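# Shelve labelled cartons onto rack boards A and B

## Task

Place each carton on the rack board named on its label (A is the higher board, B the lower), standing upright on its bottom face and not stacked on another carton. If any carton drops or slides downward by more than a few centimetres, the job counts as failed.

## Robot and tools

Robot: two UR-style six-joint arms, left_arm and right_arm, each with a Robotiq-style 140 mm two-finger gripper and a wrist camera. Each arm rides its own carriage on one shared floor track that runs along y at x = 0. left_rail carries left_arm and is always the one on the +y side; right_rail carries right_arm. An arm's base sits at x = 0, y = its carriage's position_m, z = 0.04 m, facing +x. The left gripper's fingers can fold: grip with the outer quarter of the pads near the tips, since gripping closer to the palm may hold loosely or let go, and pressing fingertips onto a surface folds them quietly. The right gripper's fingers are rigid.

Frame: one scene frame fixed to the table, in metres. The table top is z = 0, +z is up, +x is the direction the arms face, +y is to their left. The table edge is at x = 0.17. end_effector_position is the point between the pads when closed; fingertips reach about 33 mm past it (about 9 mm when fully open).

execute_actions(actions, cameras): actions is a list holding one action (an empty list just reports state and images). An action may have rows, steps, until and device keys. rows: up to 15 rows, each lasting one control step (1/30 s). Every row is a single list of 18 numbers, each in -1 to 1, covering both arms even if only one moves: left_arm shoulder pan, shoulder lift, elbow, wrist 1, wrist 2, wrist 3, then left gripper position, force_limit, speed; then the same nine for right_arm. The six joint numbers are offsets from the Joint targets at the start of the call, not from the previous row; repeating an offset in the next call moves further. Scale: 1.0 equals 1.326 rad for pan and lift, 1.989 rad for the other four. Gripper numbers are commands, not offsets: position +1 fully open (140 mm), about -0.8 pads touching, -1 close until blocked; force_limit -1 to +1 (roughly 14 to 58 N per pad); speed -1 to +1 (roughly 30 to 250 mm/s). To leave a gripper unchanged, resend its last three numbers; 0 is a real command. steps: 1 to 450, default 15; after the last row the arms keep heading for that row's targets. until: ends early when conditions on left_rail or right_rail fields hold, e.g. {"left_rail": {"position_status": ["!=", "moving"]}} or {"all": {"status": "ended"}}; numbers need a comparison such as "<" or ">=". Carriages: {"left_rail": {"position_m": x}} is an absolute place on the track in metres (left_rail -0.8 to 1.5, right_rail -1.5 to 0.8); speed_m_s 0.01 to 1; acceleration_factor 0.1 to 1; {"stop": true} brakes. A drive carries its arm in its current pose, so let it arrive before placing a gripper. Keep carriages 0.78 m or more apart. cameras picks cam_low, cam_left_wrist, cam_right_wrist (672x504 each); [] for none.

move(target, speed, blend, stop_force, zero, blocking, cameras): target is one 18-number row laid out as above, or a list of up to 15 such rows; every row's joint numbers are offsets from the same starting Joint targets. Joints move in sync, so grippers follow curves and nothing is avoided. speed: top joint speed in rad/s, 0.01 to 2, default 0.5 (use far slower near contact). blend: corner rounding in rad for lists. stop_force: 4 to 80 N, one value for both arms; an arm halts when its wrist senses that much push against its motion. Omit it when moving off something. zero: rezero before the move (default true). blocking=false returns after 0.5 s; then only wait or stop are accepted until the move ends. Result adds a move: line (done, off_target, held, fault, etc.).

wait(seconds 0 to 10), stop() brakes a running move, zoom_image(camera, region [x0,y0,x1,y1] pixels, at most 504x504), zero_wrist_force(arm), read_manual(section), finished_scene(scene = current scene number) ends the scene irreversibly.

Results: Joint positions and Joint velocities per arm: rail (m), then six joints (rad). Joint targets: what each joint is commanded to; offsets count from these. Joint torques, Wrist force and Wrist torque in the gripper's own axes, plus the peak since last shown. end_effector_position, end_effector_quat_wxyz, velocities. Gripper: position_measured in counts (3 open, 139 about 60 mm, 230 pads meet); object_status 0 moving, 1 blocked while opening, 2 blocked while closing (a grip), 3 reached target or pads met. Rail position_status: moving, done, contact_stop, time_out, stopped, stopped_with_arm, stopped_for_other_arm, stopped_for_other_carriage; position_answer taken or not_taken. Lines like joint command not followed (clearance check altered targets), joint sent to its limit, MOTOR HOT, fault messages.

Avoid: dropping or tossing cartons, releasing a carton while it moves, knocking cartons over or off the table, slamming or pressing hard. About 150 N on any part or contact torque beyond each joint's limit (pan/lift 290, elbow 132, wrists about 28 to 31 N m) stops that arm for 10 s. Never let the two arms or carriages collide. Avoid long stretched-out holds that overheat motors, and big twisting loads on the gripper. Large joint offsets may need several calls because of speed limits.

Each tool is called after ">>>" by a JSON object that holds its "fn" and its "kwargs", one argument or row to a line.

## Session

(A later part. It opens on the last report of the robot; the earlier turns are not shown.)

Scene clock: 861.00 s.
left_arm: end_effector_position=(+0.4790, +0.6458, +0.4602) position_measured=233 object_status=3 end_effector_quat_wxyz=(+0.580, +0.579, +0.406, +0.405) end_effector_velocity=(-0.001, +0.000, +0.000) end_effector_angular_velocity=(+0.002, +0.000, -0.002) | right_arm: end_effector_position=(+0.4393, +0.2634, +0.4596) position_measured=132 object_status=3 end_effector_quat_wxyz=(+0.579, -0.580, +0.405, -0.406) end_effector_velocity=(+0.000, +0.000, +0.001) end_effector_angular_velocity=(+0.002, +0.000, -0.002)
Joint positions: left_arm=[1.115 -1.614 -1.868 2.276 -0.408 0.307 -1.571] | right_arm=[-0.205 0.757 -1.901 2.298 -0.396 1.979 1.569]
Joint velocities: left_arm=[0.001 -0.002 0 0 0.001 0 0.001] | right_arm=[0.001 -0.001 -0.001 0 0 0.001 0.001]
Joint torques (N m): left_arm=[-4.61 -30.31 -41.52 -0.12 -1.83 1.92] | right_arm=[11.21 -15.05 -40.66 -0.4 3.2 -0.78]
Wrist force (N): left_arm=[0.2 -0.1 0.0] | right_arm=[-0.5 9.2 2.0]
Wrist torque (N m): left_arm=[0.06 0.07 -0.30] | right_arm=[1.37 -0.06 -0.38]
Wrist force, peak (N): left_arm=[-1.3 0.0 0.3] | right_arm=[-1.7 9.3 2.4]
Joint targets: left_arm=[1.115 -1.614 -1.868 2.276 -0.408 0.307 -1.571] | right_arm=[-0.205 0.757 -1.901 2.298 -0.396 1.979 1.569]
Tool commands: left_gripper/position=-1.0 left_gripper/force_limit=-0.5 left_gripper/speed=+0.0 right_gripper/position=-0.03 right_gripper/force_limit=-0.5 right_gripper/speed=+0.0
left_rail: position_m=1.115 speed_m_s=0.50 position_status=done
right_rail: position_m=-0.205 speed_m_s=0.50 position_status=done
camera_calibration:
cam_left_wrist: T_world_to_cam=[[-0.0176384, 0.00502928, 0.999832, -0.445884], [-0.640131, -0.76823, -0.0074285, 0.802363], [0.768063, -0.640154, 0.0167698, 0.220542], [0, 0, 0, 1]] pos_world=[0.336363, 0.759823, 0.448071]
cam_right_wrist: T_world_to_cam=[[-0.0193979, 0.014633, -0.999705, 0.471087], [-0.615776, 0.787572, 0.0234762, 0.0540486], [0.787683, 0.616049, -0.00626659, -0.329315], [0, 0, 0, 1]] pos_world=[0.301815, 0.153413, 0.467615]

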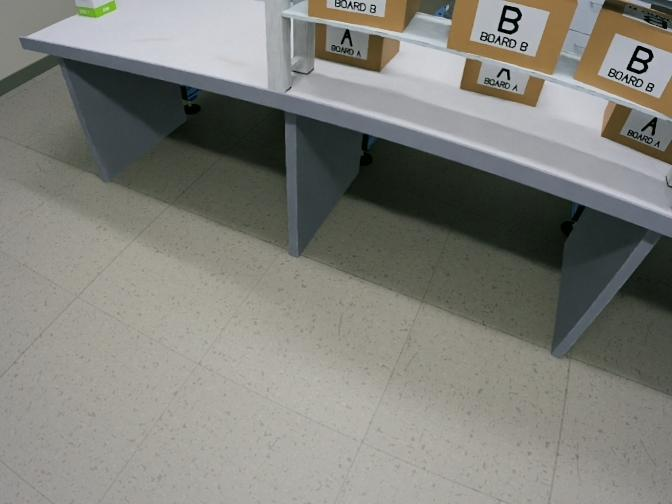

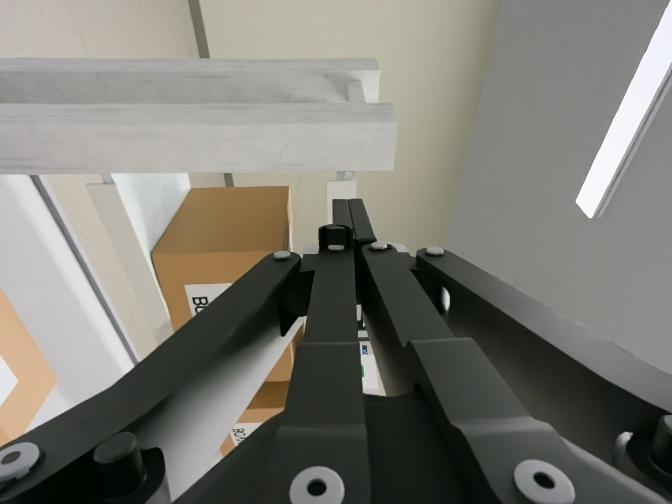

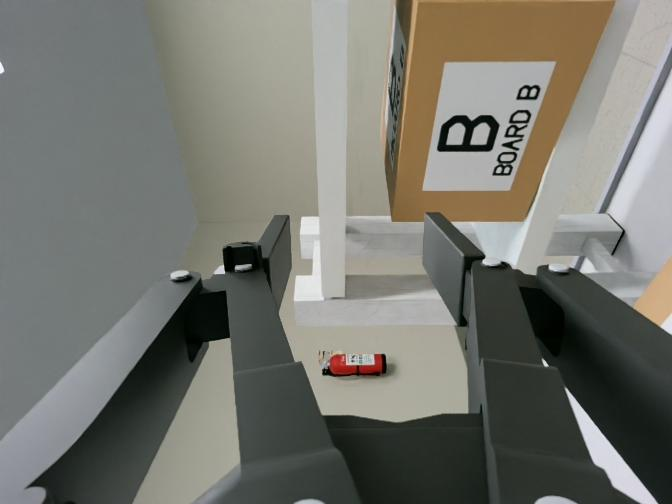

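>>> {"fn": "zoom_image", "kwargs": {
  "camera": "cam_low",
  "region": [572, 80, 672, 200]
}}

>>> {"fn": "zoom_image", "kwargs": {
  "camera": "cam_low",
  "region": [440, 40, 560, 120]
}}

Scaled by 4.200.

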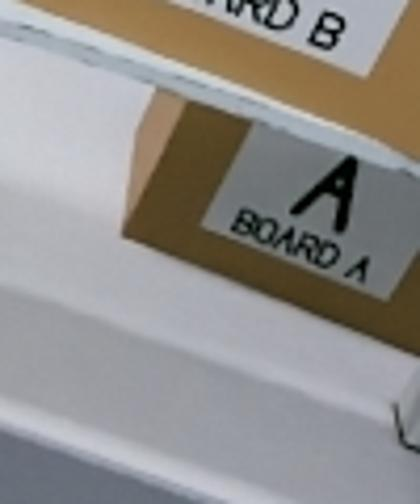

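Scaled by 4.200.

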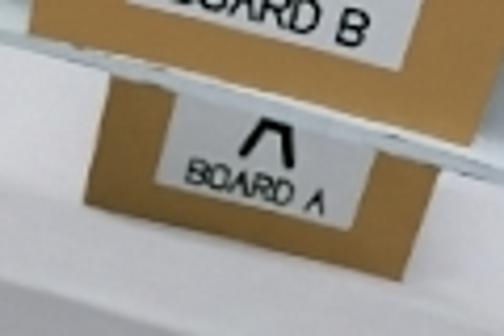

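>>> {"fn": "execute_actions", "kwargs": {
  "actions": [
    {"left_rail":{"position_m":1.125},"right_rail":{"position_m":-0.195},"steps":60,"until":{"all":{"status":"ended"}}}
  ],
  "cameras": []
}}

>>> {"fn": "move", "kwargs": {
  "target": [0.0649,0.5059,0.1311,-0.4682,0.0426,0,-1,-0.5,0,-0.0533,0.5211,0.1374,-0.4853,-0.0357,0,-0.03,-0.5,0],
  "speed": 0.4,
  "cameras": ["cam_right_wrist","cam_left_wrist"]
}}

Scene clock: 906.27 s.
left_arm: end_effector_position=(+0.4790, +0.6559, +0.4602) position_measured=233 object_status=3 end_effector_quat_wxyz=(+0.580, +0.579, +0.406, +0.405) | right_arm: end_effector_position=(+0.4393, +0.2734, +0.4596) position_measured=132 object_status=3 end_effector_quat_wxyz=(+0.579, -0.580, +0.405, -0.406)
Joint positions: left_arm=[1.125 -1.614 -1.868 2.276 -0.408 0.307 -1.571] | right_arm=[-0.195 0.757 -1.901 2.298 -0.396 1.979 1.569]
Joint velocities: within noise
Joint torques (N m): left_arm=[7.98 -0.57 -45.94 -1.21 -1.24 1.7] | right_arm=[9.93 -7.24 -47.02 -0.9 2.73 -0.69]
Wrist force (N): left_arm=[0.2 0.2 -0.2] | right_arm=[-1.1 8.8 2.0]
Wrist torque (N m): left_arm=[0.08 0.05 -0.31] | right_arm=[1.31 0.05 -0.38]
Wrist force, peak (N): left_arm=[1.2 0.2 -0.5] | right_arm=[-1.6 9.3 2.6]
Joint targets: left_arm=[1.125 -1.614 -1.868 2.276 -0.408 0.307 -1.571] | right_arm=[-0.195 0.757 -1.901 2.298 -0.396 1.979 1.569]
Tool commands: left_gripper/position=-1.0 left_gripper/force_limit=-0.5 left_gripper/speed=+0.0 right_gripper/position=-0.03 right_gripper/force_limit=-0.5 right_gripper/speed=+0.0
left_rail: position_m=1.125 speed_m_s=0.50 position_status=done
right_rail: position_m=-0.195 speed_m_s=0.50 position_status=done
No camera images: "cameras" was empty.

Scene clock: 909.27 s.
left_arm: end_effector_position=(+0.5093, +0.6617, +0.1152) position_measured=233 object_status=3 end_effector_quat_wxyz=(+0.579, +0.579, +0.406, +0.406) | right_arm: end_effector_position=(+0.4693, +0.2687, +0.1154) position_measured=132 object_status=3 end_effector_quat_wxyz=(+0.579, -0.579, +0.405, -0.406)
Joint positions: left_arm=[1.125 -1.528 -1.198 2.536 -1.339 0.391 -1.571] | right_arm=[-0.195 0.686 -1.21 2.571 -1.361 1.908 1.569]
Joint velocities: within noise
Joint torques (N m): left_arm=[14.33 -26.24 -1.21 -3.92 2.36 1.45] | right_arm=[-15.66 -29.35 -2.63 -7.21 -3.1 -0.78]
Wrist force (N): left_arm=[-0.1 0.3 0.1] | right_arm=[-0.7 9.4 1.4]
Wrist torque (N m): left_arm=[0.15 0.15 -0.30] | right_arm=[1.41 0.02 -0.33]
Wrist force, peak (N): left_arm=[0.1 1.9 -0.5] | right_arm=[-0.2 10.5 1.4]
Joint targets: left_arm=[1.125 -1.528 -1.198 2.536 -1.339 0.391 -1.571] | right_arm=[-0.195 0.686 -1.210 2.571 -1.361 1.908 1.569]
left_rail: position_m=1.125 speed_m_s=0.50 position_status=done
right_rail: position_m=-0.195 speed_m_s=0.50 position_status=done
move: done
camera_calibration:
cam_left_wrist: T_world_to_cam=[[-0.0176699, 0.0046955, 0.999833, -0.100265], [-0.639104, -0.769082, -0.007683, 0.83147], [0.768917, -0.639133, 0.0165905, 0.212183], [0, 0, 0, 1]] pos_world=[0.366473, 0.775552, 0.103116]
cam_right_wrist: T_world_to_cam=[[-0.0186384, 0.015291, -0.999709, 0.127018], [-0.616058, 0.78735, 0.0235285, 0.0765643], [0.78748, 0.616317, -0.00525474, -0.358484], [0, 0, 0, 1]] pos_world=[0.331835, 0.158715, 0.123296]
Images, in order (width x height): cam_left_wrist 672x504, cam_right_wrist 672x504.

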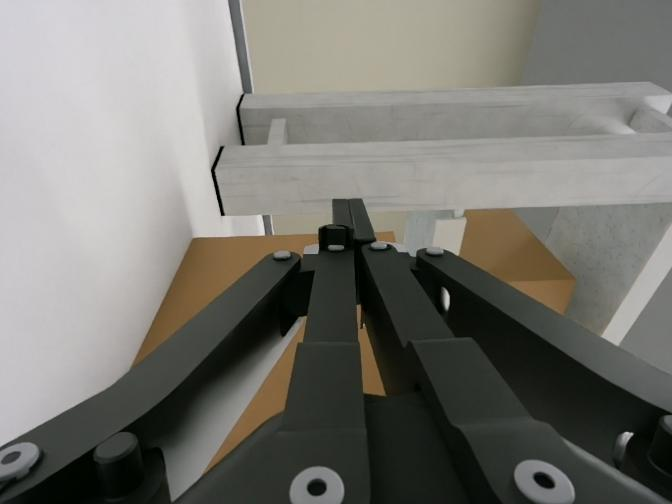

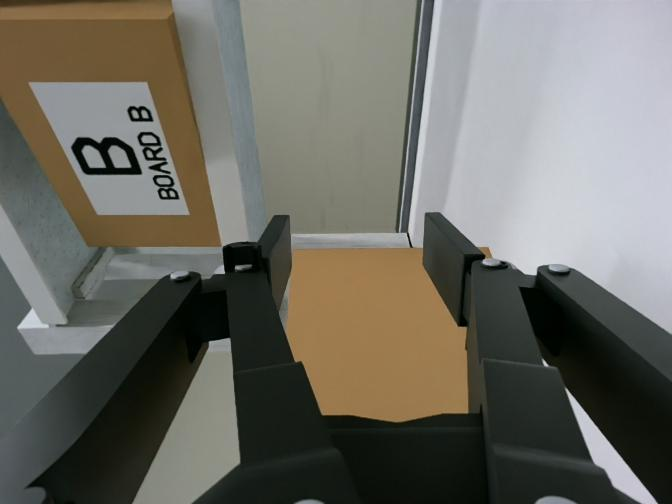

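>>> {"fn": "execute_actions", "kwargs": {
  "actions": [
    {"left_rail":{"position_m":1.136},"right_rail":{"position_m":-0.184},"steps":60,"until":{"all":{"status":"ended"}}}
  ],
  "cameras": []
}}

>>> {"fn": "move", "kwargs": {
  "target": [-0.0053,0.0342,-0.0591,0.0363,-0.0035,0,-1,-0.5,0,0.1018,0.0346,-0.0617,0.0386,0.0679,0,-0.03,-0.5,0],
  "speed": 0.05,
  "stop_force": 15,
  "cameras": ["cam_right_wrist","cam_left_wrist"]
}}

Scene clock: 947.53 s.
left_arm: end_effector_position=(+0.5093, +0.6727, +0.1151) position_measured=233 object_status=3 end_effector_quat_wxyz=(+0.579, +0.579, +0.406, +0.406) | right_arm: end_effector_position=(+0.4693, +0.2797, +0.1154) position_measured=132 object_status=3 end_effector_quat_wxyz=(+0.579, -0.579, +0.405, -0.406)
Joint positions: left_arm=[1.136 -1.528 -1.198 2.536 -1.339 0.391 -1.571] | right_arm=[-0.184 0.686 -1.21 2.571 -1.361 1.908 1.569]
Joint velocities: within noise
Joint torques (N m): left_arm=[10.63 -29.87 -3.86 -2.93 1.59 1.44] | right_arm=[-14.38 -36.03 -9.55 -6.15 -2.43 -0.8]
Wrist force (N): left_arm=[0.0 0.2 -0.2] | right_arm=[-0.5 9.2 1.5]
Wrist torque (N m): left_arm=[0.11 0.12 -0.30] | right_arm=[1.39 -0.03 -0.33]
Wrist force, peak (N): left_arm=[-1.5 0.2 0.3] | right_arm=[-0.9 9.7 1.4]
Joint targets: left_arm=[1.136 -1.528 -1.198 2.536 -1.339 0.391 -1.571] | right_arm=[-0.184 0.686 -1.210 2.571 -1.361 1.908 1.569]
Tool commands: left_gripper/position=-1.0 left_gripper/force_limit=-0.5 left_gripper/speed=+0.0 right_gripper/position=-0.03 right_gripper/force_limit=-0.5 right_gripper/speed=+0.0
left_rail: position_m=1.136 speed_m_s=0.50 position_status=done
right_rail: position_m=-0.184 speed_m_s=0.50 position_status=done
No camera images: "cameras" was empty.

Scene clock: 951.40 s.
left_arm: end_effector_position=(+0.5092, +0.6087, +0.1153) position_measured=233 object_status=3 end_effector_quat_wxyz=(+0.579, +0.579, +0.406, +0.406) | right_arm: end_effector_position=(+0.4682, +0.3448, +0.1156) position_measured=132 object_status=3 end_effector_quat_wxyz=(+0.579, -0.579, +0.405, -0.406)
Joint positions: left_arm=[1.136 -1.535 -1.154 2.424 -1.27 0.385 -1.571] | right_arm=[-0.184 0.817 -1.166 2.452 -1.287 2.04 1.569]
Joint velocities: within noise
Joint torques (N m): left_arm=[3.98 -73.81 -10.42 -4.24 8.15 1.53] | right_arm=[-11.13 -64.33 -12.5 -6.24 -8.21 -0.68]
Wrist force (N): left_arm=[12.1 5.0 1.1] | right_arm=[11.7 6.2 -6.0]
Wrist torque (N m): left_arm=[-0.06 0.67 -0.39] | right_arm=[1.86 0.26 0.11]
Wrist force, peak (N): left_arm=[21.1 8.9 -12.1] | right_arm=[18.5 5.3 -11.3]
Joint targets: left_arm=[1.136 -1.535 -1.154 2.424 -1.270 0.385 -1.571] | right_arm=[-0.184 0.817 -1.166 2.452 -1.287 2.040 1.569]
left_rail: position_m=1.136 speed_m_s=0.50 position_status=done
right_rail: position_m=-0.184 speed_m_s=0.50 position_status=done
move: contact (left_arm, right_arm)
camera_calibration:
cam_left_wrist: T_world_to_cam=[[-0.0176657, 0.00460336, 0.999833, -0.100053], [-0.6391, -0.769084, -0.00775107, 0.790689], [0.76892, -0.639131, 0.0165284, 0.178375], [0, 0, 0, 1]] pos_world=[0.366406, 0.722572, 0.103217]
cam_right_wrist: T_world_to_cam=[[-0.0187229, 0.0153148, -0.999707, 0.126022], [-0.615896, 0.787474, 0.0235983, 0.0158362], [0.787605, 0.616157, -0.00531152, -0.404527], [0, 0, 0, 1]] pos_world=[0.33072, 0.234851, 0.123463]
Images, in order (width x height): cam_left_wrist 672x504, cam_right_wrist 672x504.

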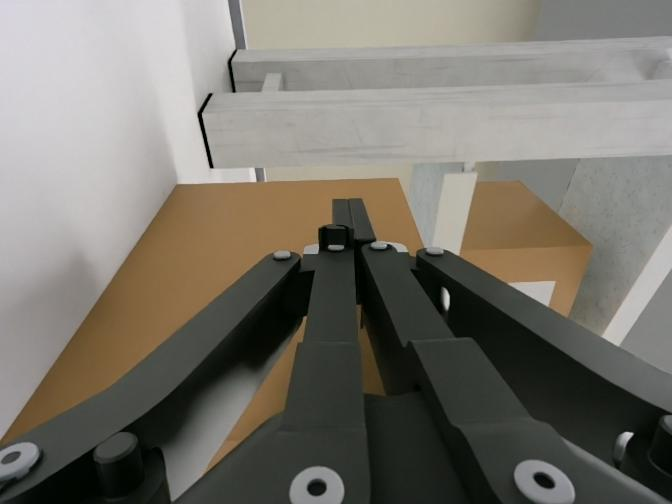

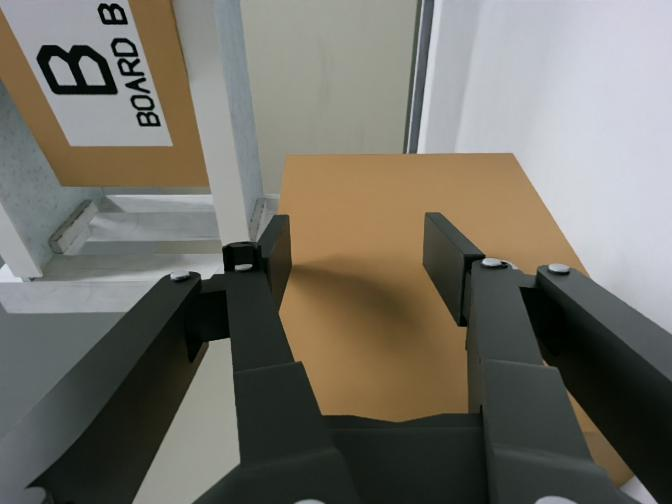

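>>> {"fn": "move", "kwargs": {
  "target": [-0.0002,0.0015,-0.0027,0.0016,-0.0002,0,-1,-0.5,0,0.0046,0.0016,-0.0028,0.0017,0.0031,0,-0.03,-0.5,0],
  "speed": 0.03,
  "cameras": []
}}

Scene clock: 961.83 s.
left_arm: end_effector_position=(+0.5093, +0.6059, +0.1154) position_measured=233 object_status=3 end_effector_quat_wxyz=(+0.579, +0.579, +0.406, +0.406) | right_arm: end_effector_position=(+0.4678, +0.3478, +0.1156) position_measured=132 object_status=3 end_effector_quat_wxyz=(+0.579, -0.579, +0.405, -0.406)
Joint positions: left_arm=[1.136 -1.535 -1.152 2.418 -1.267 0.384 -1.571] | right_arm=[-0.184 0.823 -1.164 2.446 -1.283 2.046 1.569]
Joint velocities: within noise
Joint torques (N m): left_arm=[-38.18 -31.4 -58.06 -0.73 10.05 1.61] | right_arm=[31.94 -36.96 -45.97 0.1 -7.12 -0.99]
Wrist force (N): left_arm=[48.2 16.3 -20.3] | right_arm=[45.1 -1.7 -28.6]
Wrist torque (N m): left_arm=[-0.29 1.76 -0.54] | right_arm=[2.36 0.79 0.42]
Wrist force, peak (N): left_arm=[48.2 16.3 -20.3] | right_arm=[45.1 -1.7 -28.6]
Joint targets: left_arm=[1.136 -1.535 -1.152 2.418 -1.266 0.384 -1.571] | right_arm=[-0.184 0.824 -1.163 2.446 -1.283 2.046 1.569]
left_rail: position_m=1.136 speed_m_s=0.50 position_status=done
right_rail: position_m=-0.184 speed_m_s=0.50 position_status=done
move: done
No camera images: "cameras" was empty.

>>> {"fn": "move", "kwargs": {
  "target": [
    [0,-0.1440,-0.0104,0.1064,0,0,-1,-0.5,0,0,-0.1495,-0.0109,0.1106,0,0,-0.03,-0.5,0],
    [0,-0.2729,-0.0374,0.2193,0,0,-1,-0.5,0,0,-0.2823,-0.0385,0.2267,0,0,-0.03,-0.5,0],
    [0,-0.3715,-0.0782,0.3258,0,0,-1,-0.5,0,0,-0.3834,-0.0803,0.3359,0,0,-0.03,-0.5,0],
    [0,-0.4400,-0.1307,0.4240,0,0,-1,-0.5,0,0,-0.4527,-0.1336,0.4353,0,0,-0.03,-0.5,0],
    [0,-0.4819,-0.1926,0.5139,0,0,-1,-0.5,0,0,-0.4943,-0.1964,0.5259,0,0,-0.03,-0.5,0],
    [0,-0.5013,-0.2633,0.5975,0,0,-1,-0.5,0,0,-0.5128,-0.2677,0.6096,0,0,-0.03,-0.5,0]
  ],
  "speed": 0.2,
  "blend": 0.01
}}

Scene clock: 1004.10 s.
left_arm: end_effector_position=(+0.5105, +0.6075, +0.1515) position_measured=233 object_status=3 end_effector_quat_wxyz=(+0.577, +0.578, +0.408, +0.409) | right_arm: end_effector_position=(+0.4692, +0.3496, +0.1679) position_measured=132 object_status=3 end_effector_quat_wxyz=(+0.579, -0.579, +0.405, -0.406)
Joint positions: left_arm=[1.136 -1.534 -1.235 2.411 -1.174 0.376 -1.571] | right_arm=[-0.184 0.824 -1.285 2.433 -1.148 2.046 1.569]
Joint velocities: within noise
Joint torques (N m): left_arm=[-26.47 -43.7 -51.31 -4.36 9.04 -0.07] | right_arm=[26.21 -73.85 -53.76 -11.86 -8.08 2.87]
Wrist force (N): left_arm=[46.9 -3.1 -6.2] | right_arm=[41.0 25.8 -21.7]
Wrist torque (N m): left_arm=[0.10 1.96 -0.40] | right_arm=[0.24 0.74 -2.02]
Wrist force, peak (N): left_arm=[74.4 -12.3 -10.8] | right_arm=[66.0 15.4 -35.6]
Joint targets: left_arm=[1.136 -1.534 -1.235 2.411 -1.174 0.376 -1.571] | right_arm=[-0.184 0.824 -1.285 2.433 -1.148 2.046 1.569]
Tool commands: left_gripper/position=-1.0 left_gripper/force_limit=-0.498039 left_gripper/speed=+0.003922 right_gripper/position=-0.03 right_gripper/force_limit=-0.5 right_gripper/speed=+0.0
TORQUE FAULT: the external load on joint 6 (wrist 2) of the left arm reached its load limit, and that arm stopped for 10 seconds. A torque fault puts only its own arm into a fault stop. That arm's remaining commands of this call were not run. Before the stop ended, the hold on joint 6 (wrist 2) of that arm was turned back by 0.4 degrees, the way its load pushed it. That arm's target is now where it stood when the stop ended, not its last command. That arm keeps its grip as last carried out and accepts commands again: back off and push less far. That arm stops again whenever a joint's load reaches its limit.
left_rail: position_m=1.136 speed_m_s=0.50 position_status=done
right_rail: position_m=-0.184 speed_m_s=0.50 position_status=done
move: fault (left_arm), off_target (right_arm; braked at the fault stop of left_arm); path passed 0 of 6 targets; left_arm: the wrist 1 is farthest, 1.096 rad from its target; right_arm: the wrist 1 is farthest, 1.077 rad from its target
camera_calibration:
cam_left_wrist: T_world_to_cam=[[-0.0176452, 0.00279749, 0.99984, -0.135217], [-0.632267, -0.774698, -0.0089907, 0.790948], [0.774549, -0.632325, 0.0154385, 0.169148], [0, 0, 0, 1]] pos_world=[0.366691, 0.72008, 0.139695]
cam_right_wrist: T_world_to_cam=[[-0.0186963, 0.0153482, -0.999707, 0.178241], [-0.615982, 0.787406, 0.0236088, 0.0115353], [0.787538, 0.616243, -0.00526735, -0.408043], [0, 0, 0, 1]] pos_world=[0.331788, 0.239635, 0.175767]

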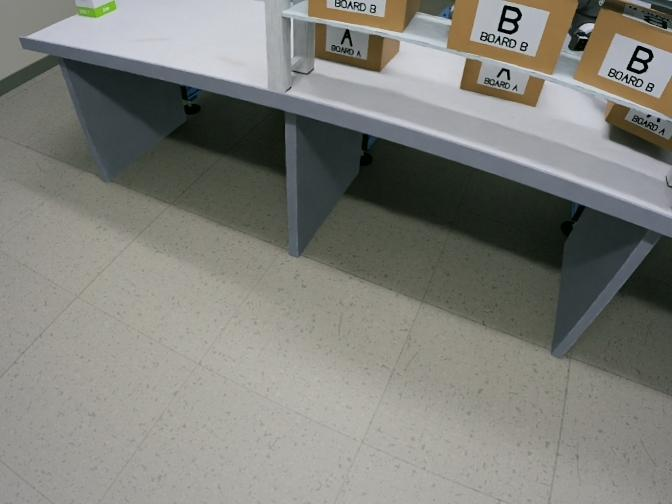

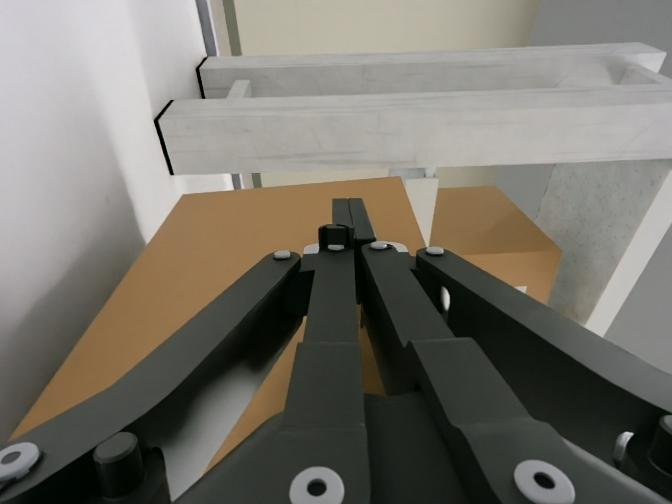

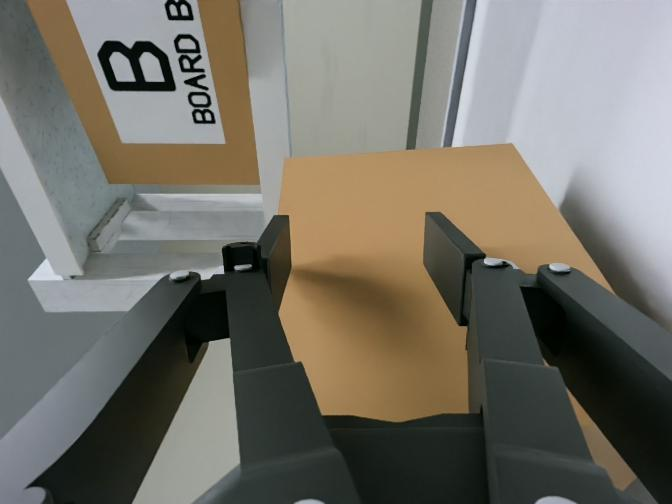

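>>> {"fn": "move", "kwargs": {
  "target": [
    [0,-0.0276,-0.0014,0.0188,0,0,-1,-0.5,0,0,-0.0013,0.0006,0.0003,0,0,-0.03,-0.5,0],
    [0,-0.0923,-0.0088,0.0692,0,0,-1,-0.5,0,0,-0.0682,-0.0070,0.0525,0,0,-0.03,-0.5,0],
    [0,-0.1520,-0.0194,0.1197,0,0,-1,-0.5,0,0,-0.1297,-0.0179,0.1043,0,0,-0.03,-0.5,0]
  ],
  "speed": 0.1,
  "blend": 0.008,
  "cameras": ["cam_low"]
}}

Scene clock: 1044.87 s.
left_arm: end_effector_position=(+0.5105, +0.6080, +0.2479) position_measured=233 object_status=3 end_effector_quat_wxyz=(+0.578, +0.577, +0.409, +0.408) | right_arm: end_effector_position=(+0.4687, +0.3490, +0.2483) position_measured=132 object_status=3 end_effector_quat_wxyz=(+0.579, -0.579, +0.405, -0.406)
Joint positions: left_arm=[1.136 -1.534 -1.436 2.372 -0.936 0.376 -1.571] | right_arm=[-0.184 0.824 -1.457 2.397 -0.941 2.046 1.569]
Joint velocities: within noise
Joint torques (N m): left_arm=[-15.52 -69.43 -69.52 -2.1 10.68 0.35] | right_arm=[23.28 -55.07 -54.06 -2.34 -8.82 -1.18]
Wrist force (N): left_arm=[37.1 -11.1 -5.5] | right_arm=[31.9 14.7 -17.3]
Wrist torque (N m): left_arm=[0.35 1.52 -0.18] | right_arm=[1.81 0.66 0.46]
Wrist force, peak (N): left_arm=[47.4 -2.4 -6.7] | right_arm=[41.0 25.7 -21.8]
Joint targets: left_arm=[1.136 -1.534 -1.436 2.372 -0.936 0.376 -1.571] | right_arm=[-0.184 0.824 -1.457 2.397 -0.940 2.046 1.569]
left_rail: position_m=1.136 speed_m_s=0.50 position_status=done
right_rail: position_m=-0.184 speed_m_s=0.50 position_status=done
move: done; blend cut to 0 rad at target 1
Images, in order (width x height): cam_low 672x504.

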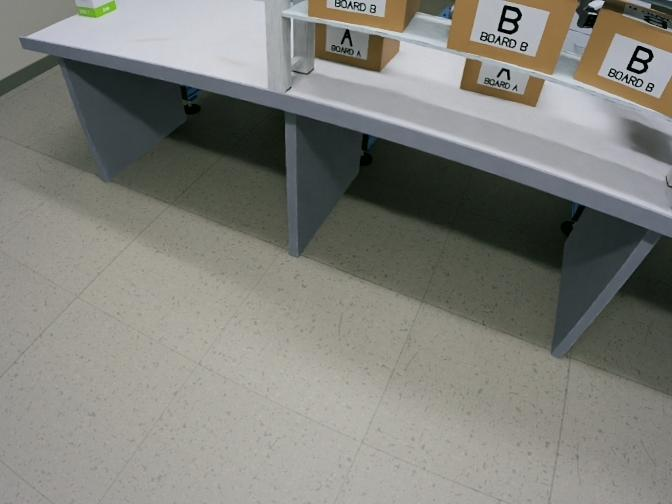

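>>> {"fn": "move", "kwargs": {
  "target": [
    [0,-0.0580,-0.0147,0.0533,0,0,-1,-0.5,0,0,-0.0596,-0.0151,0.0549,0,0,-0.03,-0.5,0],
    [0,-0.1111,-0.0335,0.1076,0,0,-1,-0.5,0,0,-0.1141,-0.0343,0.1104,0,0,-0.03,-0.5,0],
    [0,-0.1567,-0.0555,0.1600,0,0,-1,-0.5,0,0,-0.1603,-0.0568,0.1637,0,0,-0.03,-0.5,0],
    [0,-0.1946,-0.0804,0.2101,0,0,-1,-0.5,0,0,-0.1987,-0.0821,0.2147,0,0,-0.03,-0.5,0],
    [0,-0.2253,-0.1078,0.2580,0,0,-1,-0.5,0,0,-0.2297,-0.1100,0.2632,0,0,-0.03,-0.5,0],
    [0,-0.2492,-0.1378,0.3039,0,0,-1,-0.5,0,0,-0.2536,-0.1403,0.3094,0,0,-0.03,-0.5,0],
    [0,-0.2671,-0.1699,0.3479,0,0,-1,-0.5,0,0,-0.2713,-0.1728,0.3537,0,0,-0.03,-0.5,0],
    [0,-0.2792,-0.2042,0.3903,0,0,-1,-0.5,0,0,-0.2832,-0.2074,0.3962,0,0,-0.03,-0.5,0],
    [0,-0.2863,-0.2406,0.4314,0,0,-1,-0.5,0,0,-0.2898,-0.2440,0.4373,0,0,-0.03,-0.5,0]
  ],
  "speed": 0.15,
  "blend": 0.012,
  "cameras": ["cam_low"]
}}

>>> {"fn": "execute_actions", "kwargs": {
  "actions": [
    {"left_rail":{"position_m":0.97,"speed_m_s":0.1,"acceleration_factor":0.15},"right_rail":{"position_m":-0.35,"speed_m_s":0.1,"acceleration_factor":0.15},"steps":200,"until":{"all":{"status":"ended"}}}
  ]
}}

Scene clock: 1068.93 s.
left_arm: end_effector_position=(+0.5105, +0.6080, +0.6508) position_measured=233 object_status=3 end_effector_quat_wxyz=(+0.578, +0.577, +0.409, +0.408) | right_arm: end_effector_position=(+0.4685, +0.3488, +0.6511) position_measured=132 object_status=3 end_effector_quat_wxyz=(+0.579, -0.579, +0.405, -0.406)
Joint positions: left_arm=[1.136 -1.534 -1.816 1.894 -0.078 0.376 -1.571] | right_arm=[-0.184 0.824 -1.842 1.912 -0.071 2.046 1.569]
Joint velocities: within noise
Joint torques (N m): left_arm=[-39.37 -36.62 -75.56 -2.45 21.57 0.02] | right_arm=[20.68 -24.53 -59.95 -2.21 -13.31 -0.99]
Wrist force (N): left_arm=[39.4 -11.0 -5.6] | right_arm=[34.3 14.7 -18.4]
Wrist torque (N m): left_arm=[0.40 1.62 -0.17] | right_arm=[1.82 0.57 0.43]
Wrist force, peak (N): left_arm=[47.4 -12.3 -6.3] | right_arm=[41.8 15.8 -22.8]
Joint targets: left_arm=[1.136 -1.534 -1.816 1.894 -0.078 0.376 -1.571] | right_arm=[-0.184 0.824 -1.842 1.912 -0.071 2.046 1.569]
left_rail: position_m=1.136 speed_m_s=0.50 position_status=done
right_rail: position_m=-0.184 speed_m_s=0.50 position_status=done
move: done
Images, in order (width x height): cam_low 672x504.

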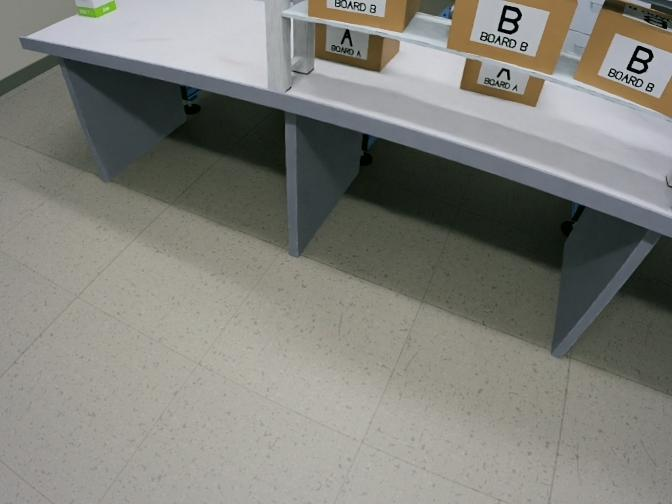

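Scene clock: 1071.80 s.
left_arm: end_effector_position=(+0.5105, +0.4420, +0.6509) position_measured=233 object_status=3 end_effector_quat_wxyz=(+0.578, +0.577, +0.409, +0.408) | right_arm: end_effector_position=(+0.4685, +0.1828, +0.6512) position_measured=132 object_status=3 end_effector_quat_wxyz=(+0.579, -0.579, +0.405, -0.406)
Joint positions: left_arm=[0.97 -1.534 -1.816 1.894 -0.078 0.376 -1.571] | right_arm=[-0.35 0.824 -1.842 1.912 -0.071 2.046 1.569]
Joint velocities: within noise
Joint torques (N m): left_arm=[-36.58 -20.44 -71.94 -2.47 21.03 -0.03] | right_arm=[18.23 -20.22 -55.12 -3.17 -14.98 -0.86]
Wrist force (N): left_arm=[39.0 -11.7 -5.2] | right_arm=[34.2 15.4 -18.4]
Wrist torque (N m): left_arm=[0.38 1.68 -0.17] | right_arm=[1.86 0.59 0.44]
Wrist force, peak (N): left_arm=[41.1 -11.9 -5.4] | right_arm=[35.0 15.4 -18.5]
Joint targets: left_arm=[0.970 -1.534 -1.816 1.894 -0.078 0.376 -1.571] | right_arm=[-0.350 0.824 -1.842 1.912 -0.071 2.046 1.569]
Tool commands: left_gripper/position=-1.0 left_gripper/force_limit=-0.5 left_gripper/speed=+0.0 right_gripper/position=-0.03 right_gripper/force_limit=-0.5 right_gripper/speed=+0.0
left_rail: position_m=0.970 speed_m_s=0.10 position_status=done
right_rail: position_m=-0.350 speed_m_s=0.10 position_status=done
camera_calibration:
cam_left_wrist: T_world_to_cam=[[-0.0177256, 0.00500364, 0.99983, -0.634985], [-0.63227, -0.774714, -0.0073322, 0.666166], [0.774545, -0.632293, 0.0168959, 0.0558623], [0, 0, 0, 1]] pos_world=[0.366673, 0.554586, 0.638818]
cam_right_wrist: T_world_to_cam=[[-0.0187417, 0.0152994, -0.999707, 0.664023], [-0.615832, 0.787524, 0.0235973, 0.130971], [0.787654, 0.616094, -0.00533766, -0.302064], [0, 0, 0, 1]] pos_world=[0.331023, 0.0727985, 0.659126]

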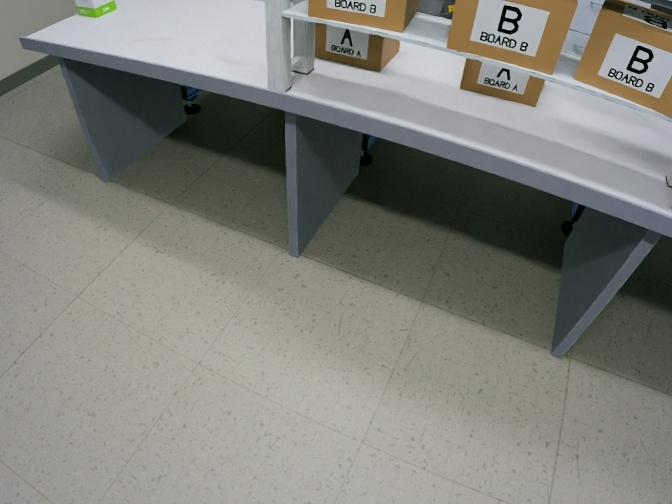

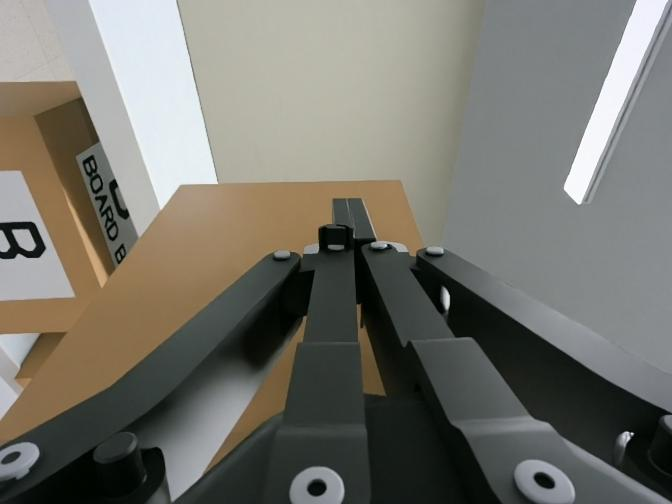

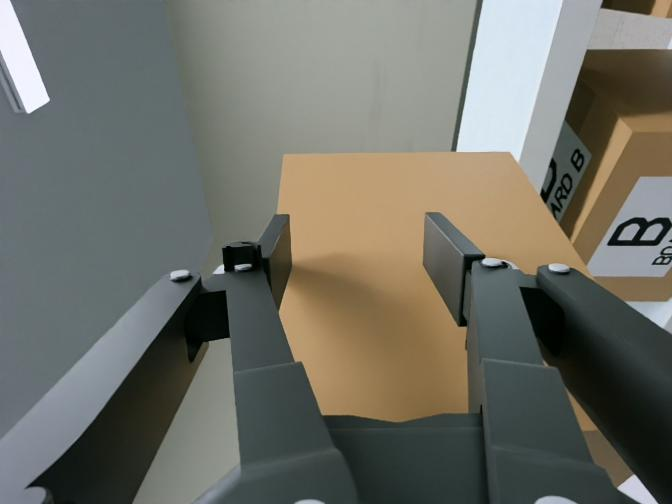

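>>> {"fn": "move", "kwargs": {
  "target": [
    [0.0667,0.0234,-0.0123,-0.0033,0.0445,0,-1,-0.5,0,-0.0494,0.0207,-0.0099,-0.0033,-0.0329,0,-0.03,-0.5,0],
    [0.1297,0.0503,-0.0263,-0.0072,0.0864,0,-1,-0.5,0,-0.0940,0.0441,-0.0218,-0.0071,-0.0627,0,-0.03,-0.5,0],
    [0.1888,0.0794,-0.0424,-0.0105,0.1258,0,-1,-0.5,0,-0.1337,0.0704,-0.0356,-0.0108,-0.0892,0,-0.03,-0.5,0],
    [0.2438,0.1106,-0.0605,-0.0132,0.1625,0,-1,-0.5,0,-0.1691,0.0992,-0.0516,-0.0140,-0.1128,0,-0.03,-0.5,0],
    [0.2947,0.1433,-0.0806,-0.0149,0.1965,0,-1,-0.5,0,-0.2009,0.1302,-0.0696,-0.0167,-0.1339,0,-0.03,-0.5,0],
    [0.3418,0.1777,-0.1027,-0.0158,0.2279,0,-1,-0.5,0,-0.2292,0.1628,-0.0896,-0.0184,-0.1528,0,-0.03,-0.5,0],
    [0.3850,0.2132,-0.1267,-0.0154,0.2567,0,-1,-0.5,0,-0.2544,0.1969,-0.1114,-0.0193,-0.1696,0,-0.03,-0.5,0],
    [0.4249,0.2497,-0.1528,-0.0137,0.2833,0,-1,-0.5,0,-0.2772,0.2323,-0.1353,-0.0190,-0.1848,0,-0.03,-0.5,0]
  ],
  "speed": 0.13,
  "blend": 0.012
}}

Scene clock: 1117.20 s.
left_arm: end_effector_position=(+0.8153, +0.4422, +0.6516) position_measured=233 object_status=3 end_effector_quat_wxyz=(+0.578, +0.577, +0.408, +0.408) | right_arm: end_effector_position=(+0.7737, +0.1829, +0.6506) position_measured=132 object_status=3 end_effector_quat_wxyz=(+0.579, -0.580, +0.405, -0.406)
Joint positions: left_arm=[0.97 -0.971 -1.485 1.59 -0.106 0.939 -1.571] | right_arm=[-0.35 0.456 -1.534 1.643 -0.109 1.678 1.569]
Joint velocities: within noise
Joint torques (N m): left_arm=[-25.3 -38.69 -77.52 -3.6 21.85 0.03] | right_arm=[10.23 -34.82 -58.79 -2.89 -18.74 -0.83]
Wrist force (N): left_arm=[38.6 -11.8 -5.1] | right_arm=[33.7 16.7 -17.6]
Wrist torque (N m): left_arm=[0.33 1.57 -0.18] | right_arm=[1.83 0.60 0.33]
Wrist force, peak (N): left_arm=[43.9 -13.0 -5.8] | right_arm=[38.3 15.7 -20.5]
Joint targets: left_arm=[0.970 -0.971 -1.485 1.590 -0.106 0.939 -1.571] | right_arm=[-0.350 0.456 -1.534 1.643 -0.109 1.678 1.569]
left_rail: position_m=0.970 speed_m_s=0.10 position_status=done
right_rail: position_m=-0.350 speed_m_s=0.10 position_status=done
move: done
camera_calibration:
cam_left_wrist: T_world_to_cam=[[-0.0180713, 0.00494005, 0.999824, -0.629962], [-0.632342, -0.774652, -0.00760171, 0.859159], [0.774479, -0.632368, 0.0171227, -0.180169], [0, 0, 0, 1]] pos_world=[0.671434, 0.554729, 0.639468]
cam_right_wrist: T_world_to_cam=[[-0.0196094, 0.0146672, -0.9997, 0.669921], [-0.615842, 0.787515, 0.023634, 0.318829], [0.787626, 0.616121, -0.00641004, -0.541848], [0, 0, 0, 1]] pos_world=[0.636258, 0.0729355, 0.658712]

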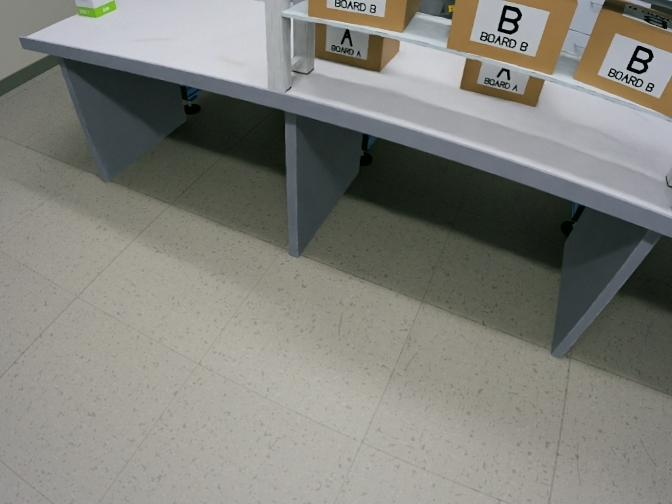

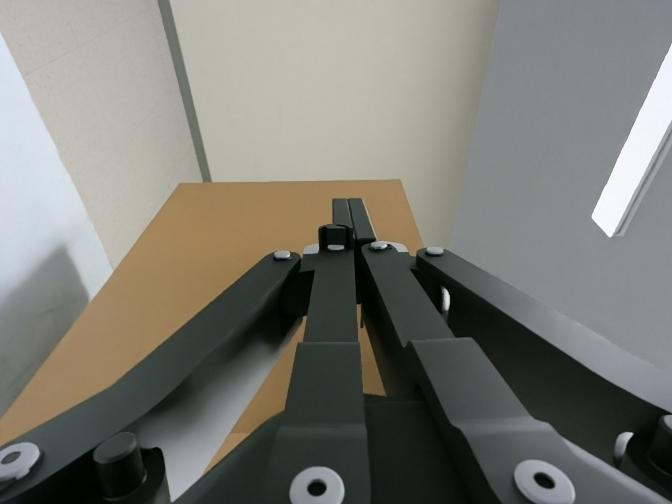

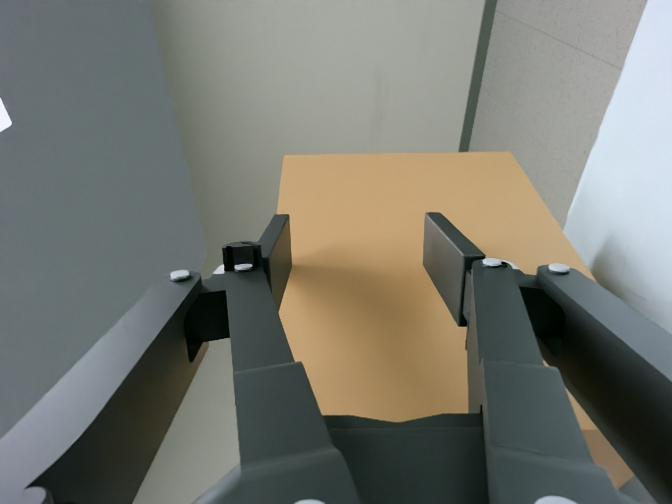

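>>> {"fn": "move", "kwargs": {
  "target": [0,0.0130,0.0484,-0.0571,0,0,-1,-0.5,0,0,0.0132,0.0487,-0.0575,0,0,-0.03,-0.5,0],
  "speed": 0.03,
  "stop_force": 8,
  "cameras": ["cam_right_wrist"]
}}

Scene clock: 1129.33 s.
left_arm: end_effector_position=(+0.8158, +0.4417, +0.5980) position_measured=233 object_status=3 end_effector_quat_wxyz=(+0.578, +0.577, +0.408, +0.408) | right_arm: end_effector_position=(+0.7744, +0.1831, +0.5987) position_measured=132 object_status=3 end_effector_quat_wxyz=(+0.579, -0.580, +0.405, -0.406)
Joint positions: left_arm=[0.97 -0.971 -1.471 1.669 -0.2 0.939 -1.571] | right_arm=[-0.35 0.456 -1.52 1.72 -0.2 1.678 1.569]
Joint velocities: within noise
Joint torques (N m): left_arm=[-44.11 -77.5 -74.73 -3.88 20.58 0.29] | right_arm=[24.13 -63.18 -61.3 -4.2 -17.89 -0.95]
Wrist force (N): left_arm=[42.0 -6.6 -6.8] | right_arm=[36.9 15.2 -19.8]
Wrist torque (N m): left_arm=[0.24 1.71 -0.24] | right_arm=[1.20 0.60 0.33]
Wrist force, peak (N): left_arm=[47.0 -12.1 -6.1] | right_arm=[40.8 16.3 -21.6]
Joint targets: left_arm=[0.970 -0.971 -1.471 1.669 -0.200 0.939 -1.571] | right_arm=[-0.350 0.456 -1.520 1.720 -0.200 1.678 1.569]
left_rail: position_m=0.970 speed_m_s=0.10 position_status=done
right_rail: position_m=-0.350 speed_m_s=0.10 position_status=done
move: contact (left_arm, right_arm); left_arm: the wrist 1 is farthest, 0.020 rad from its target; right_arm: the wrist 1 is farthest, 0.023 rad from its target
camera_calibration:
cam_right_wrist: T_world_to_cam=[[-0.0194613, 0.0147403, -0.999702, 0.61788], [-0.615812, 0.78754, 0.0236001, 0.320286], [0.787653, 0.616088, -0.00624925, -0.54292], [0, 0, 0, 1]] pos_world=[0.636893, 0.0731412, 0.606744]
Images, in order (width x height): cam_right_wrist 672x504.

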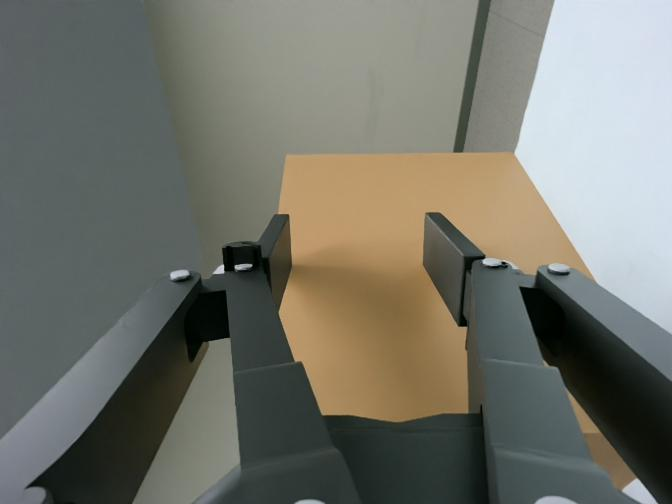

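>>> {"fn": "move", "kwargs": {
  "target": [
    [0,0.0004,0.0015,-0.0018,0,0,-1,-0.5,0,0,0.0004,0.0015,-0.0018,0,0,-0.03,-0.5,0],
    [0.0143,-0.0158,0.0136,-0.0021,0.0096,0,-1,-0.5,0,-0.0232,-0.0170,0.0148,-0.0035,-0.0154,0,-0.03,-0.5,0],
    [-0.1686,-0.1636,0.1080,0.0020,-0.1074,0,-1,-0.5,0,0.0584,-0.1435,0.0921,0.0036,0.0390,0,-0.03,-0.5,0],
    [-0.4235,-0.2876,0.1729,0.0198,-0.2773,0,-1,-0.5,0,0.1844,-0.2506,0.1472,0.0198,0.1229,0,-0.03,-0.5,0]
  ],
  "speed": [0.03,0.06,0.35,0.4],
  "blend": [0,0,0.02,0],
  "cameras": ["cam_right_wrist","cam_left_wrist"]
}}

>>> {"fn": "execute_actions", "kwargs": {
  "actions": [
    {"left_rail":{"position_m":0.663,"speed_m_s":0.5,"acceleration_factor":0.5},"right_rail":{"position_m":-0.657,"speed_m_s":0.5,"acceleration_factor":0.5},"steps":150,"until":{"all":{"status":"ended"}}}
  ],
  "cameras": []
}}

Scene clock: 1155.93 s.
left_arm: end_effector_position=(+0.5092, +0.4663, +0.5977) position_measured=233 object_status=3 end_effector_quat_wxyz=(+0.579, +0.580, +0.405, +0.406) | right_arm: end_effector_position=(+0.5093, +0.1536, +0.5977) position_measured=132 object_status=3 end_effector_quat_wxyz=(+0.579, -0.580, +0.405, -0.406)
Joint positions: left_arm=[0.97 -1.532 -1.852 2.013 -0.16 0.388 -1.571] | right_arm=[-0.35 0.7 -1.852 2.013 -0.161 1.923 1.569]
Joint velocities: within noise
Joint torques (N m): left_arm=[-17.6 -44.23 -40.2 1.32 -3.18 0.25] | right_arm=[12.33 -34.01 -35.48 0.68 3.45 -1.03]
Wrist force (N): left_arm=[0.0 0.1 0.0] | right_arm=[-6.2 5.9 3.2]
Wrist torque (N m): left_arm=[0.10 0.11 -0.30] | right_arm=[0.62 1.26 -0.36]
Wrist force, peak (N): left_arm=[45.1 17.7 -8.6] | right_arm=[37.3 16.4 -19.7]
Joint targets: left_arm=[0.970 -1.532 -1.852 2.013 -0.160 0.388 -1.571] | right_arm=[-0.350 0.700 -1.852 2.013 -0.161 1.923 1.569]
left_rail: position_m=0.970 speed_m_s=0.10 position_status=done
right_rail: position_m=-0.350 speed_m_s=0.10 position_status=done
move: done
camera_calibration:
cam_left_wrist: T_world_to_cam=[[-0.0176204, 0.00358749, 0.999838, -0.581266], [-0.640026, -0.768306, -0.00852259, 0.685379], [0.768151, -0.640073, 0.0158339, 0.0806582], [0, 0, 0, 1]] pos_world=[0.36646, 0.580293, 0.585736]
cam_right_wrist: T_world_to_cam=[[-0.0193126, 0.014735, -0.999705, 0.612104], [-0.615857, 0.787507, 0.0235047, 0.180404], [0.787621, 0.616129, -0.00613416, -0.315986], [0, 0, 0, 1]] pos_world=[0.371801, 0.0435991, 0.605745]
Images, in order (width x height): cam_left_wrist 672x504, cam_right_wrist 672x504.

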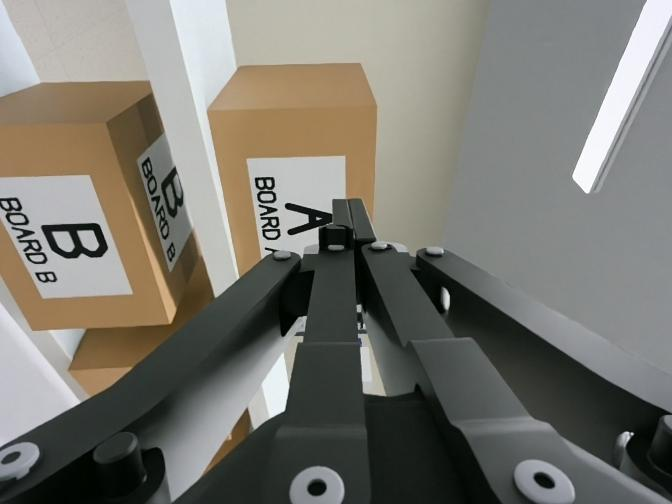

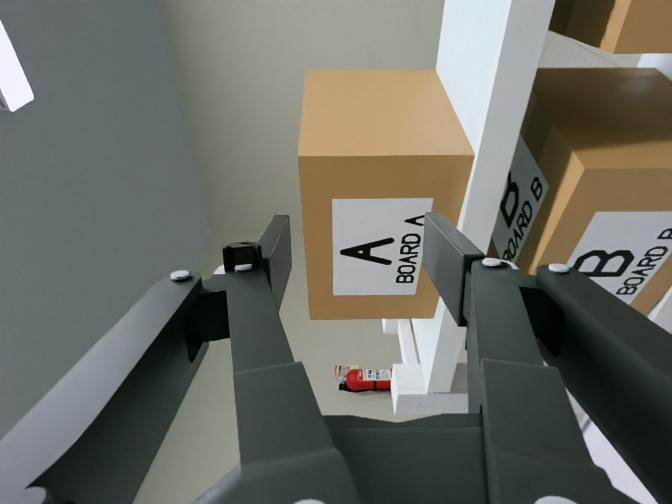

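Scene clock: 1158.10 s.
left_arm: end_effector_position=(+0.5091, +0.1594, +0.5977) position_measured=233 object_status=3 end_effector_quat_wxyz=(+0.579, +0.580, +0.405, +0.405) end_effector_velocity=(+0.001, +0.001, +0.000) end_effector_angular_velocity=(-0.002, +0.000, +0.002) | right_arm: end_effector_position=(+0.5092, -0.1534, +0.5977) position_measured=132 object_status=3 end_effector_quat_wxyz=(+0.579, -0.580, +0.405, -0.406) end_effector_velocity=(+0.000, +0.000, -0.001) end_effector_angular_velocity=(+0.000, +0.001, +0.001)
Joint positions: left_arm=[0.663 -1.532 -1.852 2.013 -0.16 0.388 -1.571] | right_arm=[-0.657 0.701 -1.852 2.013 -0.161 1.923 1.569]
Joint velocities: left_arm=[-0.001 0.002 -0.002 0.002 -0.001 0 -0.001] | right_arm=[-0.001 0 0.001 0 0 -0.001 0.001]
Joint torques (N m): left_arm=[-4.72 -15.56 -45.32 -1.39 -1.72 0.05] | right_arm=[9.91 -22.35 -40.44 0.17 2.38 -0.98]
Wrist force (N): left_arm=[0.0 0.1 -0.1] | right_arm=[-5.9 5.8 3.1]
Wrist torque (N m): left_arm=[0.10 0.10 -0.31] | right_arm=[0.62 1.19 -0.36]
Wrist force, peak (N): left_arm=[1.5 -0.2 -0.7] | right_arm=[-7.5 5.9 3.8]
Joint targets: left_arm=[0.663 -1.532 -1.852 2.013 -0.160 0.388 -1.571] | right_arm=[-0.657 0.700 -1.852 2.013 -0.161 1.923 1.569]
Tool commands: left_gripper/position=-1.0 left_gripper/force_limit=-0.5 left_gripper/speed=+0.0 right_gripper/position=-0.03 right_gripper/force_limit=-0.5 right_gripper/speed=+0.0
left_rail: position_m=0.663 speed_m_s=0.50 position_status=done
right_rail: position_m=-0.657 speed_m_s=0.50 position_status=done
No camera images: "cameras" was empty.

>>> {"fn": "move", "kwargs": {
  "target": [
    [-0.0840,0.0738,0.1938,-0.2431,-0.0561,0,-1,-0.5,0,0.0075,0.0738,0.1938,-0.2431,0.0044,0,-0.03,-0.5,0],
    [-0.0840,0.4674,0.2711,-0.5828,-0.0561,0,-1,-0.5,0,0.0075,0.4674,0.2711,-0.5828,0.0044,0,-0.03,-0.5,0]
  ],
  "speed": 0.4,
  "blend": [0.05,0],
  "cameras": ["cam_right_wrist","cam_left_wrist"]
}}

Scene clock: 1185.27 s.
left_arm: end_effector_position=(+0.4685, +0.1893, +0.1251) position_measured=233 object_status=3 end_effector_quat_wxyz=(+0.579, +0.579, +0.405, +0.406) | right_arm: end_effector_position=(+0.4682, -0.1830, +0.1251) position_measured=132 object_status=3 end_effector_quat_wxyz=(+0.579, -0.580, +0.405, -0.406)
Joint positions: left_arm=[0.663 -1.644 -1.232 2.552 -1.319 0.276 -1.571] | right_arm=[-0.657 0.71 -1.232 2.552 -1.32 1.931 1.569]
Joint velocities: within noise
Joint torques (N m): left_arm=[-11.61 -23.81 -1.4 -3.74 -2.19 0] | right_arm=[12.49 -37.09 -4 -7.21 3.43 -0.79]
Wrist force (N): left_arm=[-0.2 0.0 0.1] | right_arm=[-6.2 5.1 3.9]
Wrist torque (N m): left_arm=[0.04 0.16 -0.29] | right_arm=[0.49 1.22 -0.32]
Wrist force, peak (N): left_arm=[0.9 1.8 0.2] | right_arm=[-6.8 6.0 4.0]
Joint targets: left_arm=[0.663 -1.644 -1.232 2.552 -1.319 0.276 -1.571] | right_arm=[-0.657 0.710 -1.232 2.552 -1.320 1.931 1.569]
left_rail: position_m=0.663 speed_m_s=0.50 position_status=done
right_rail: position_m=-0.657 speed_m_s=0.50 position_status=done
move: done
camera_calibration:
cam_left_wrist: T_world_to_cam=[[-0.0177143, 0.00382328, 0.999836, -0.108525], [-0.63988, -0.768429, -0.00839848, 0.442482], [0.768271, -0.639924, 0.0160586, -0.0579856], [0, 0, 0, 1]] pos_world=[0.325761, 0.303324, 0.113155]
cam_right_wrist: T_world_to_cam=[[-0.0191445, 0.0148683, -0.999706, 0.143781], [-0.61681, 0.78676, 0.0235132, 0.431595], [0.786879, 0.617079, -0.00589127, -0.078716], [0, 0, 0, 1]] pos_world=[0.330905, -0.293126, 0.133127]
Images, in order (width x height): cam_left_wrist 672x504, cam_right_wrist 672x504.

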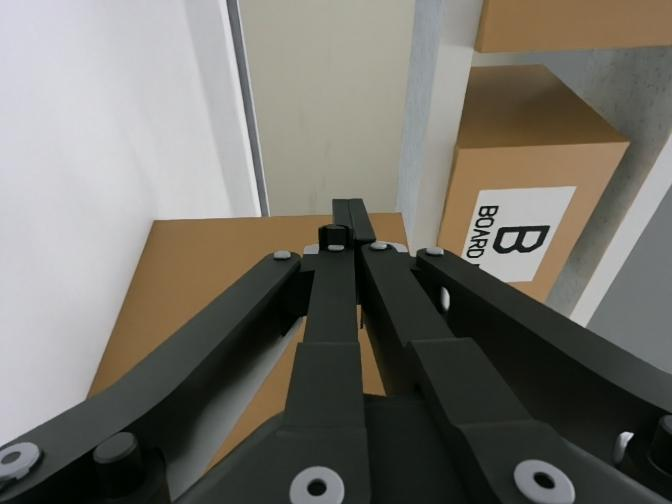

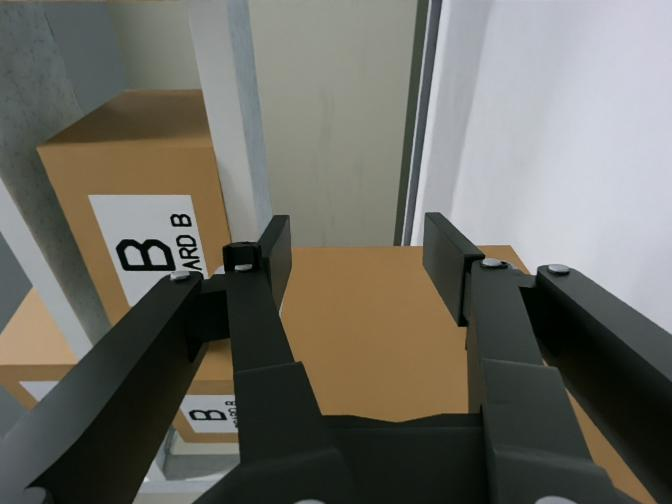

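>>> {"fn": "move", "kwargs": {
  "target": [0.0070,0.0293,-0.0462,0.0267,0.0047,0,-1,-0.5,0,0.0738,0.0293,-0.0462,0.0267,0.0492,0,-0.03,-0.5,0],
  "speed": 0.04,
  "stop_force": 38,
  "cameras": []
}}

Scene clock: 1199.03 s.
left_arm: end_effector_position=(+0.4685, +0.1429, +0.1249) position_measured=233 object_status=3 end_effector_quat_wxyz=(+0.579, +0.579, +0.405, +0.406) | right_arm: end_effector_position=(+0.4684, -0.1362, +0.1249) position_measured=132 object_status=3 end_effector_quat_wxyz=(+0.579, -0.580, +0.405, -0.406)
Joint positions: left_arm=[0.663 -1.635 -1.196 2.467 -1.27 0.285 -1.571] | right_arm=[-0.657 0.803 -1.196 2.466 -1.27 2.024 1.569]
Joint velocities: within noise
Joint torques (N m): left_arm=[-30.45 -66.31 -24.31 -6.39 10.34 0.18] | right_arm=[-0.53 -58.66 -18.76 -6.1 -17.24 -1.01]
Wrist force (N): left_arm=[32.0 14.3 -12.5] | right_arm=[25.1 -4.4 -11.2]
Wrist torque (N m): left_arm=[-0.31 1.21 -0.50] | right_arm=[1.22 1.89 0.43]
Wrist force, peak (N): left_arm=[40.1 15.6 -24.9] | right_arm=[34.2 -5.9 -20.9]
Joint targets: left_arm=[0.663 -1.635 -1.196 2.467 -1.270 0.285 -1.571] | right_arm=[-0.657 0.803 -1.196 2.466 -1.270 2.024 1.569]
left_rail: position_m=0.663 speed_m_s=0.50 position_status=done
right_rail: position_m=-0.657 speed_m_s=0.50 position_status=done
move: contact (left_arm, right_arm)
No camera images: "cameras" was empty.


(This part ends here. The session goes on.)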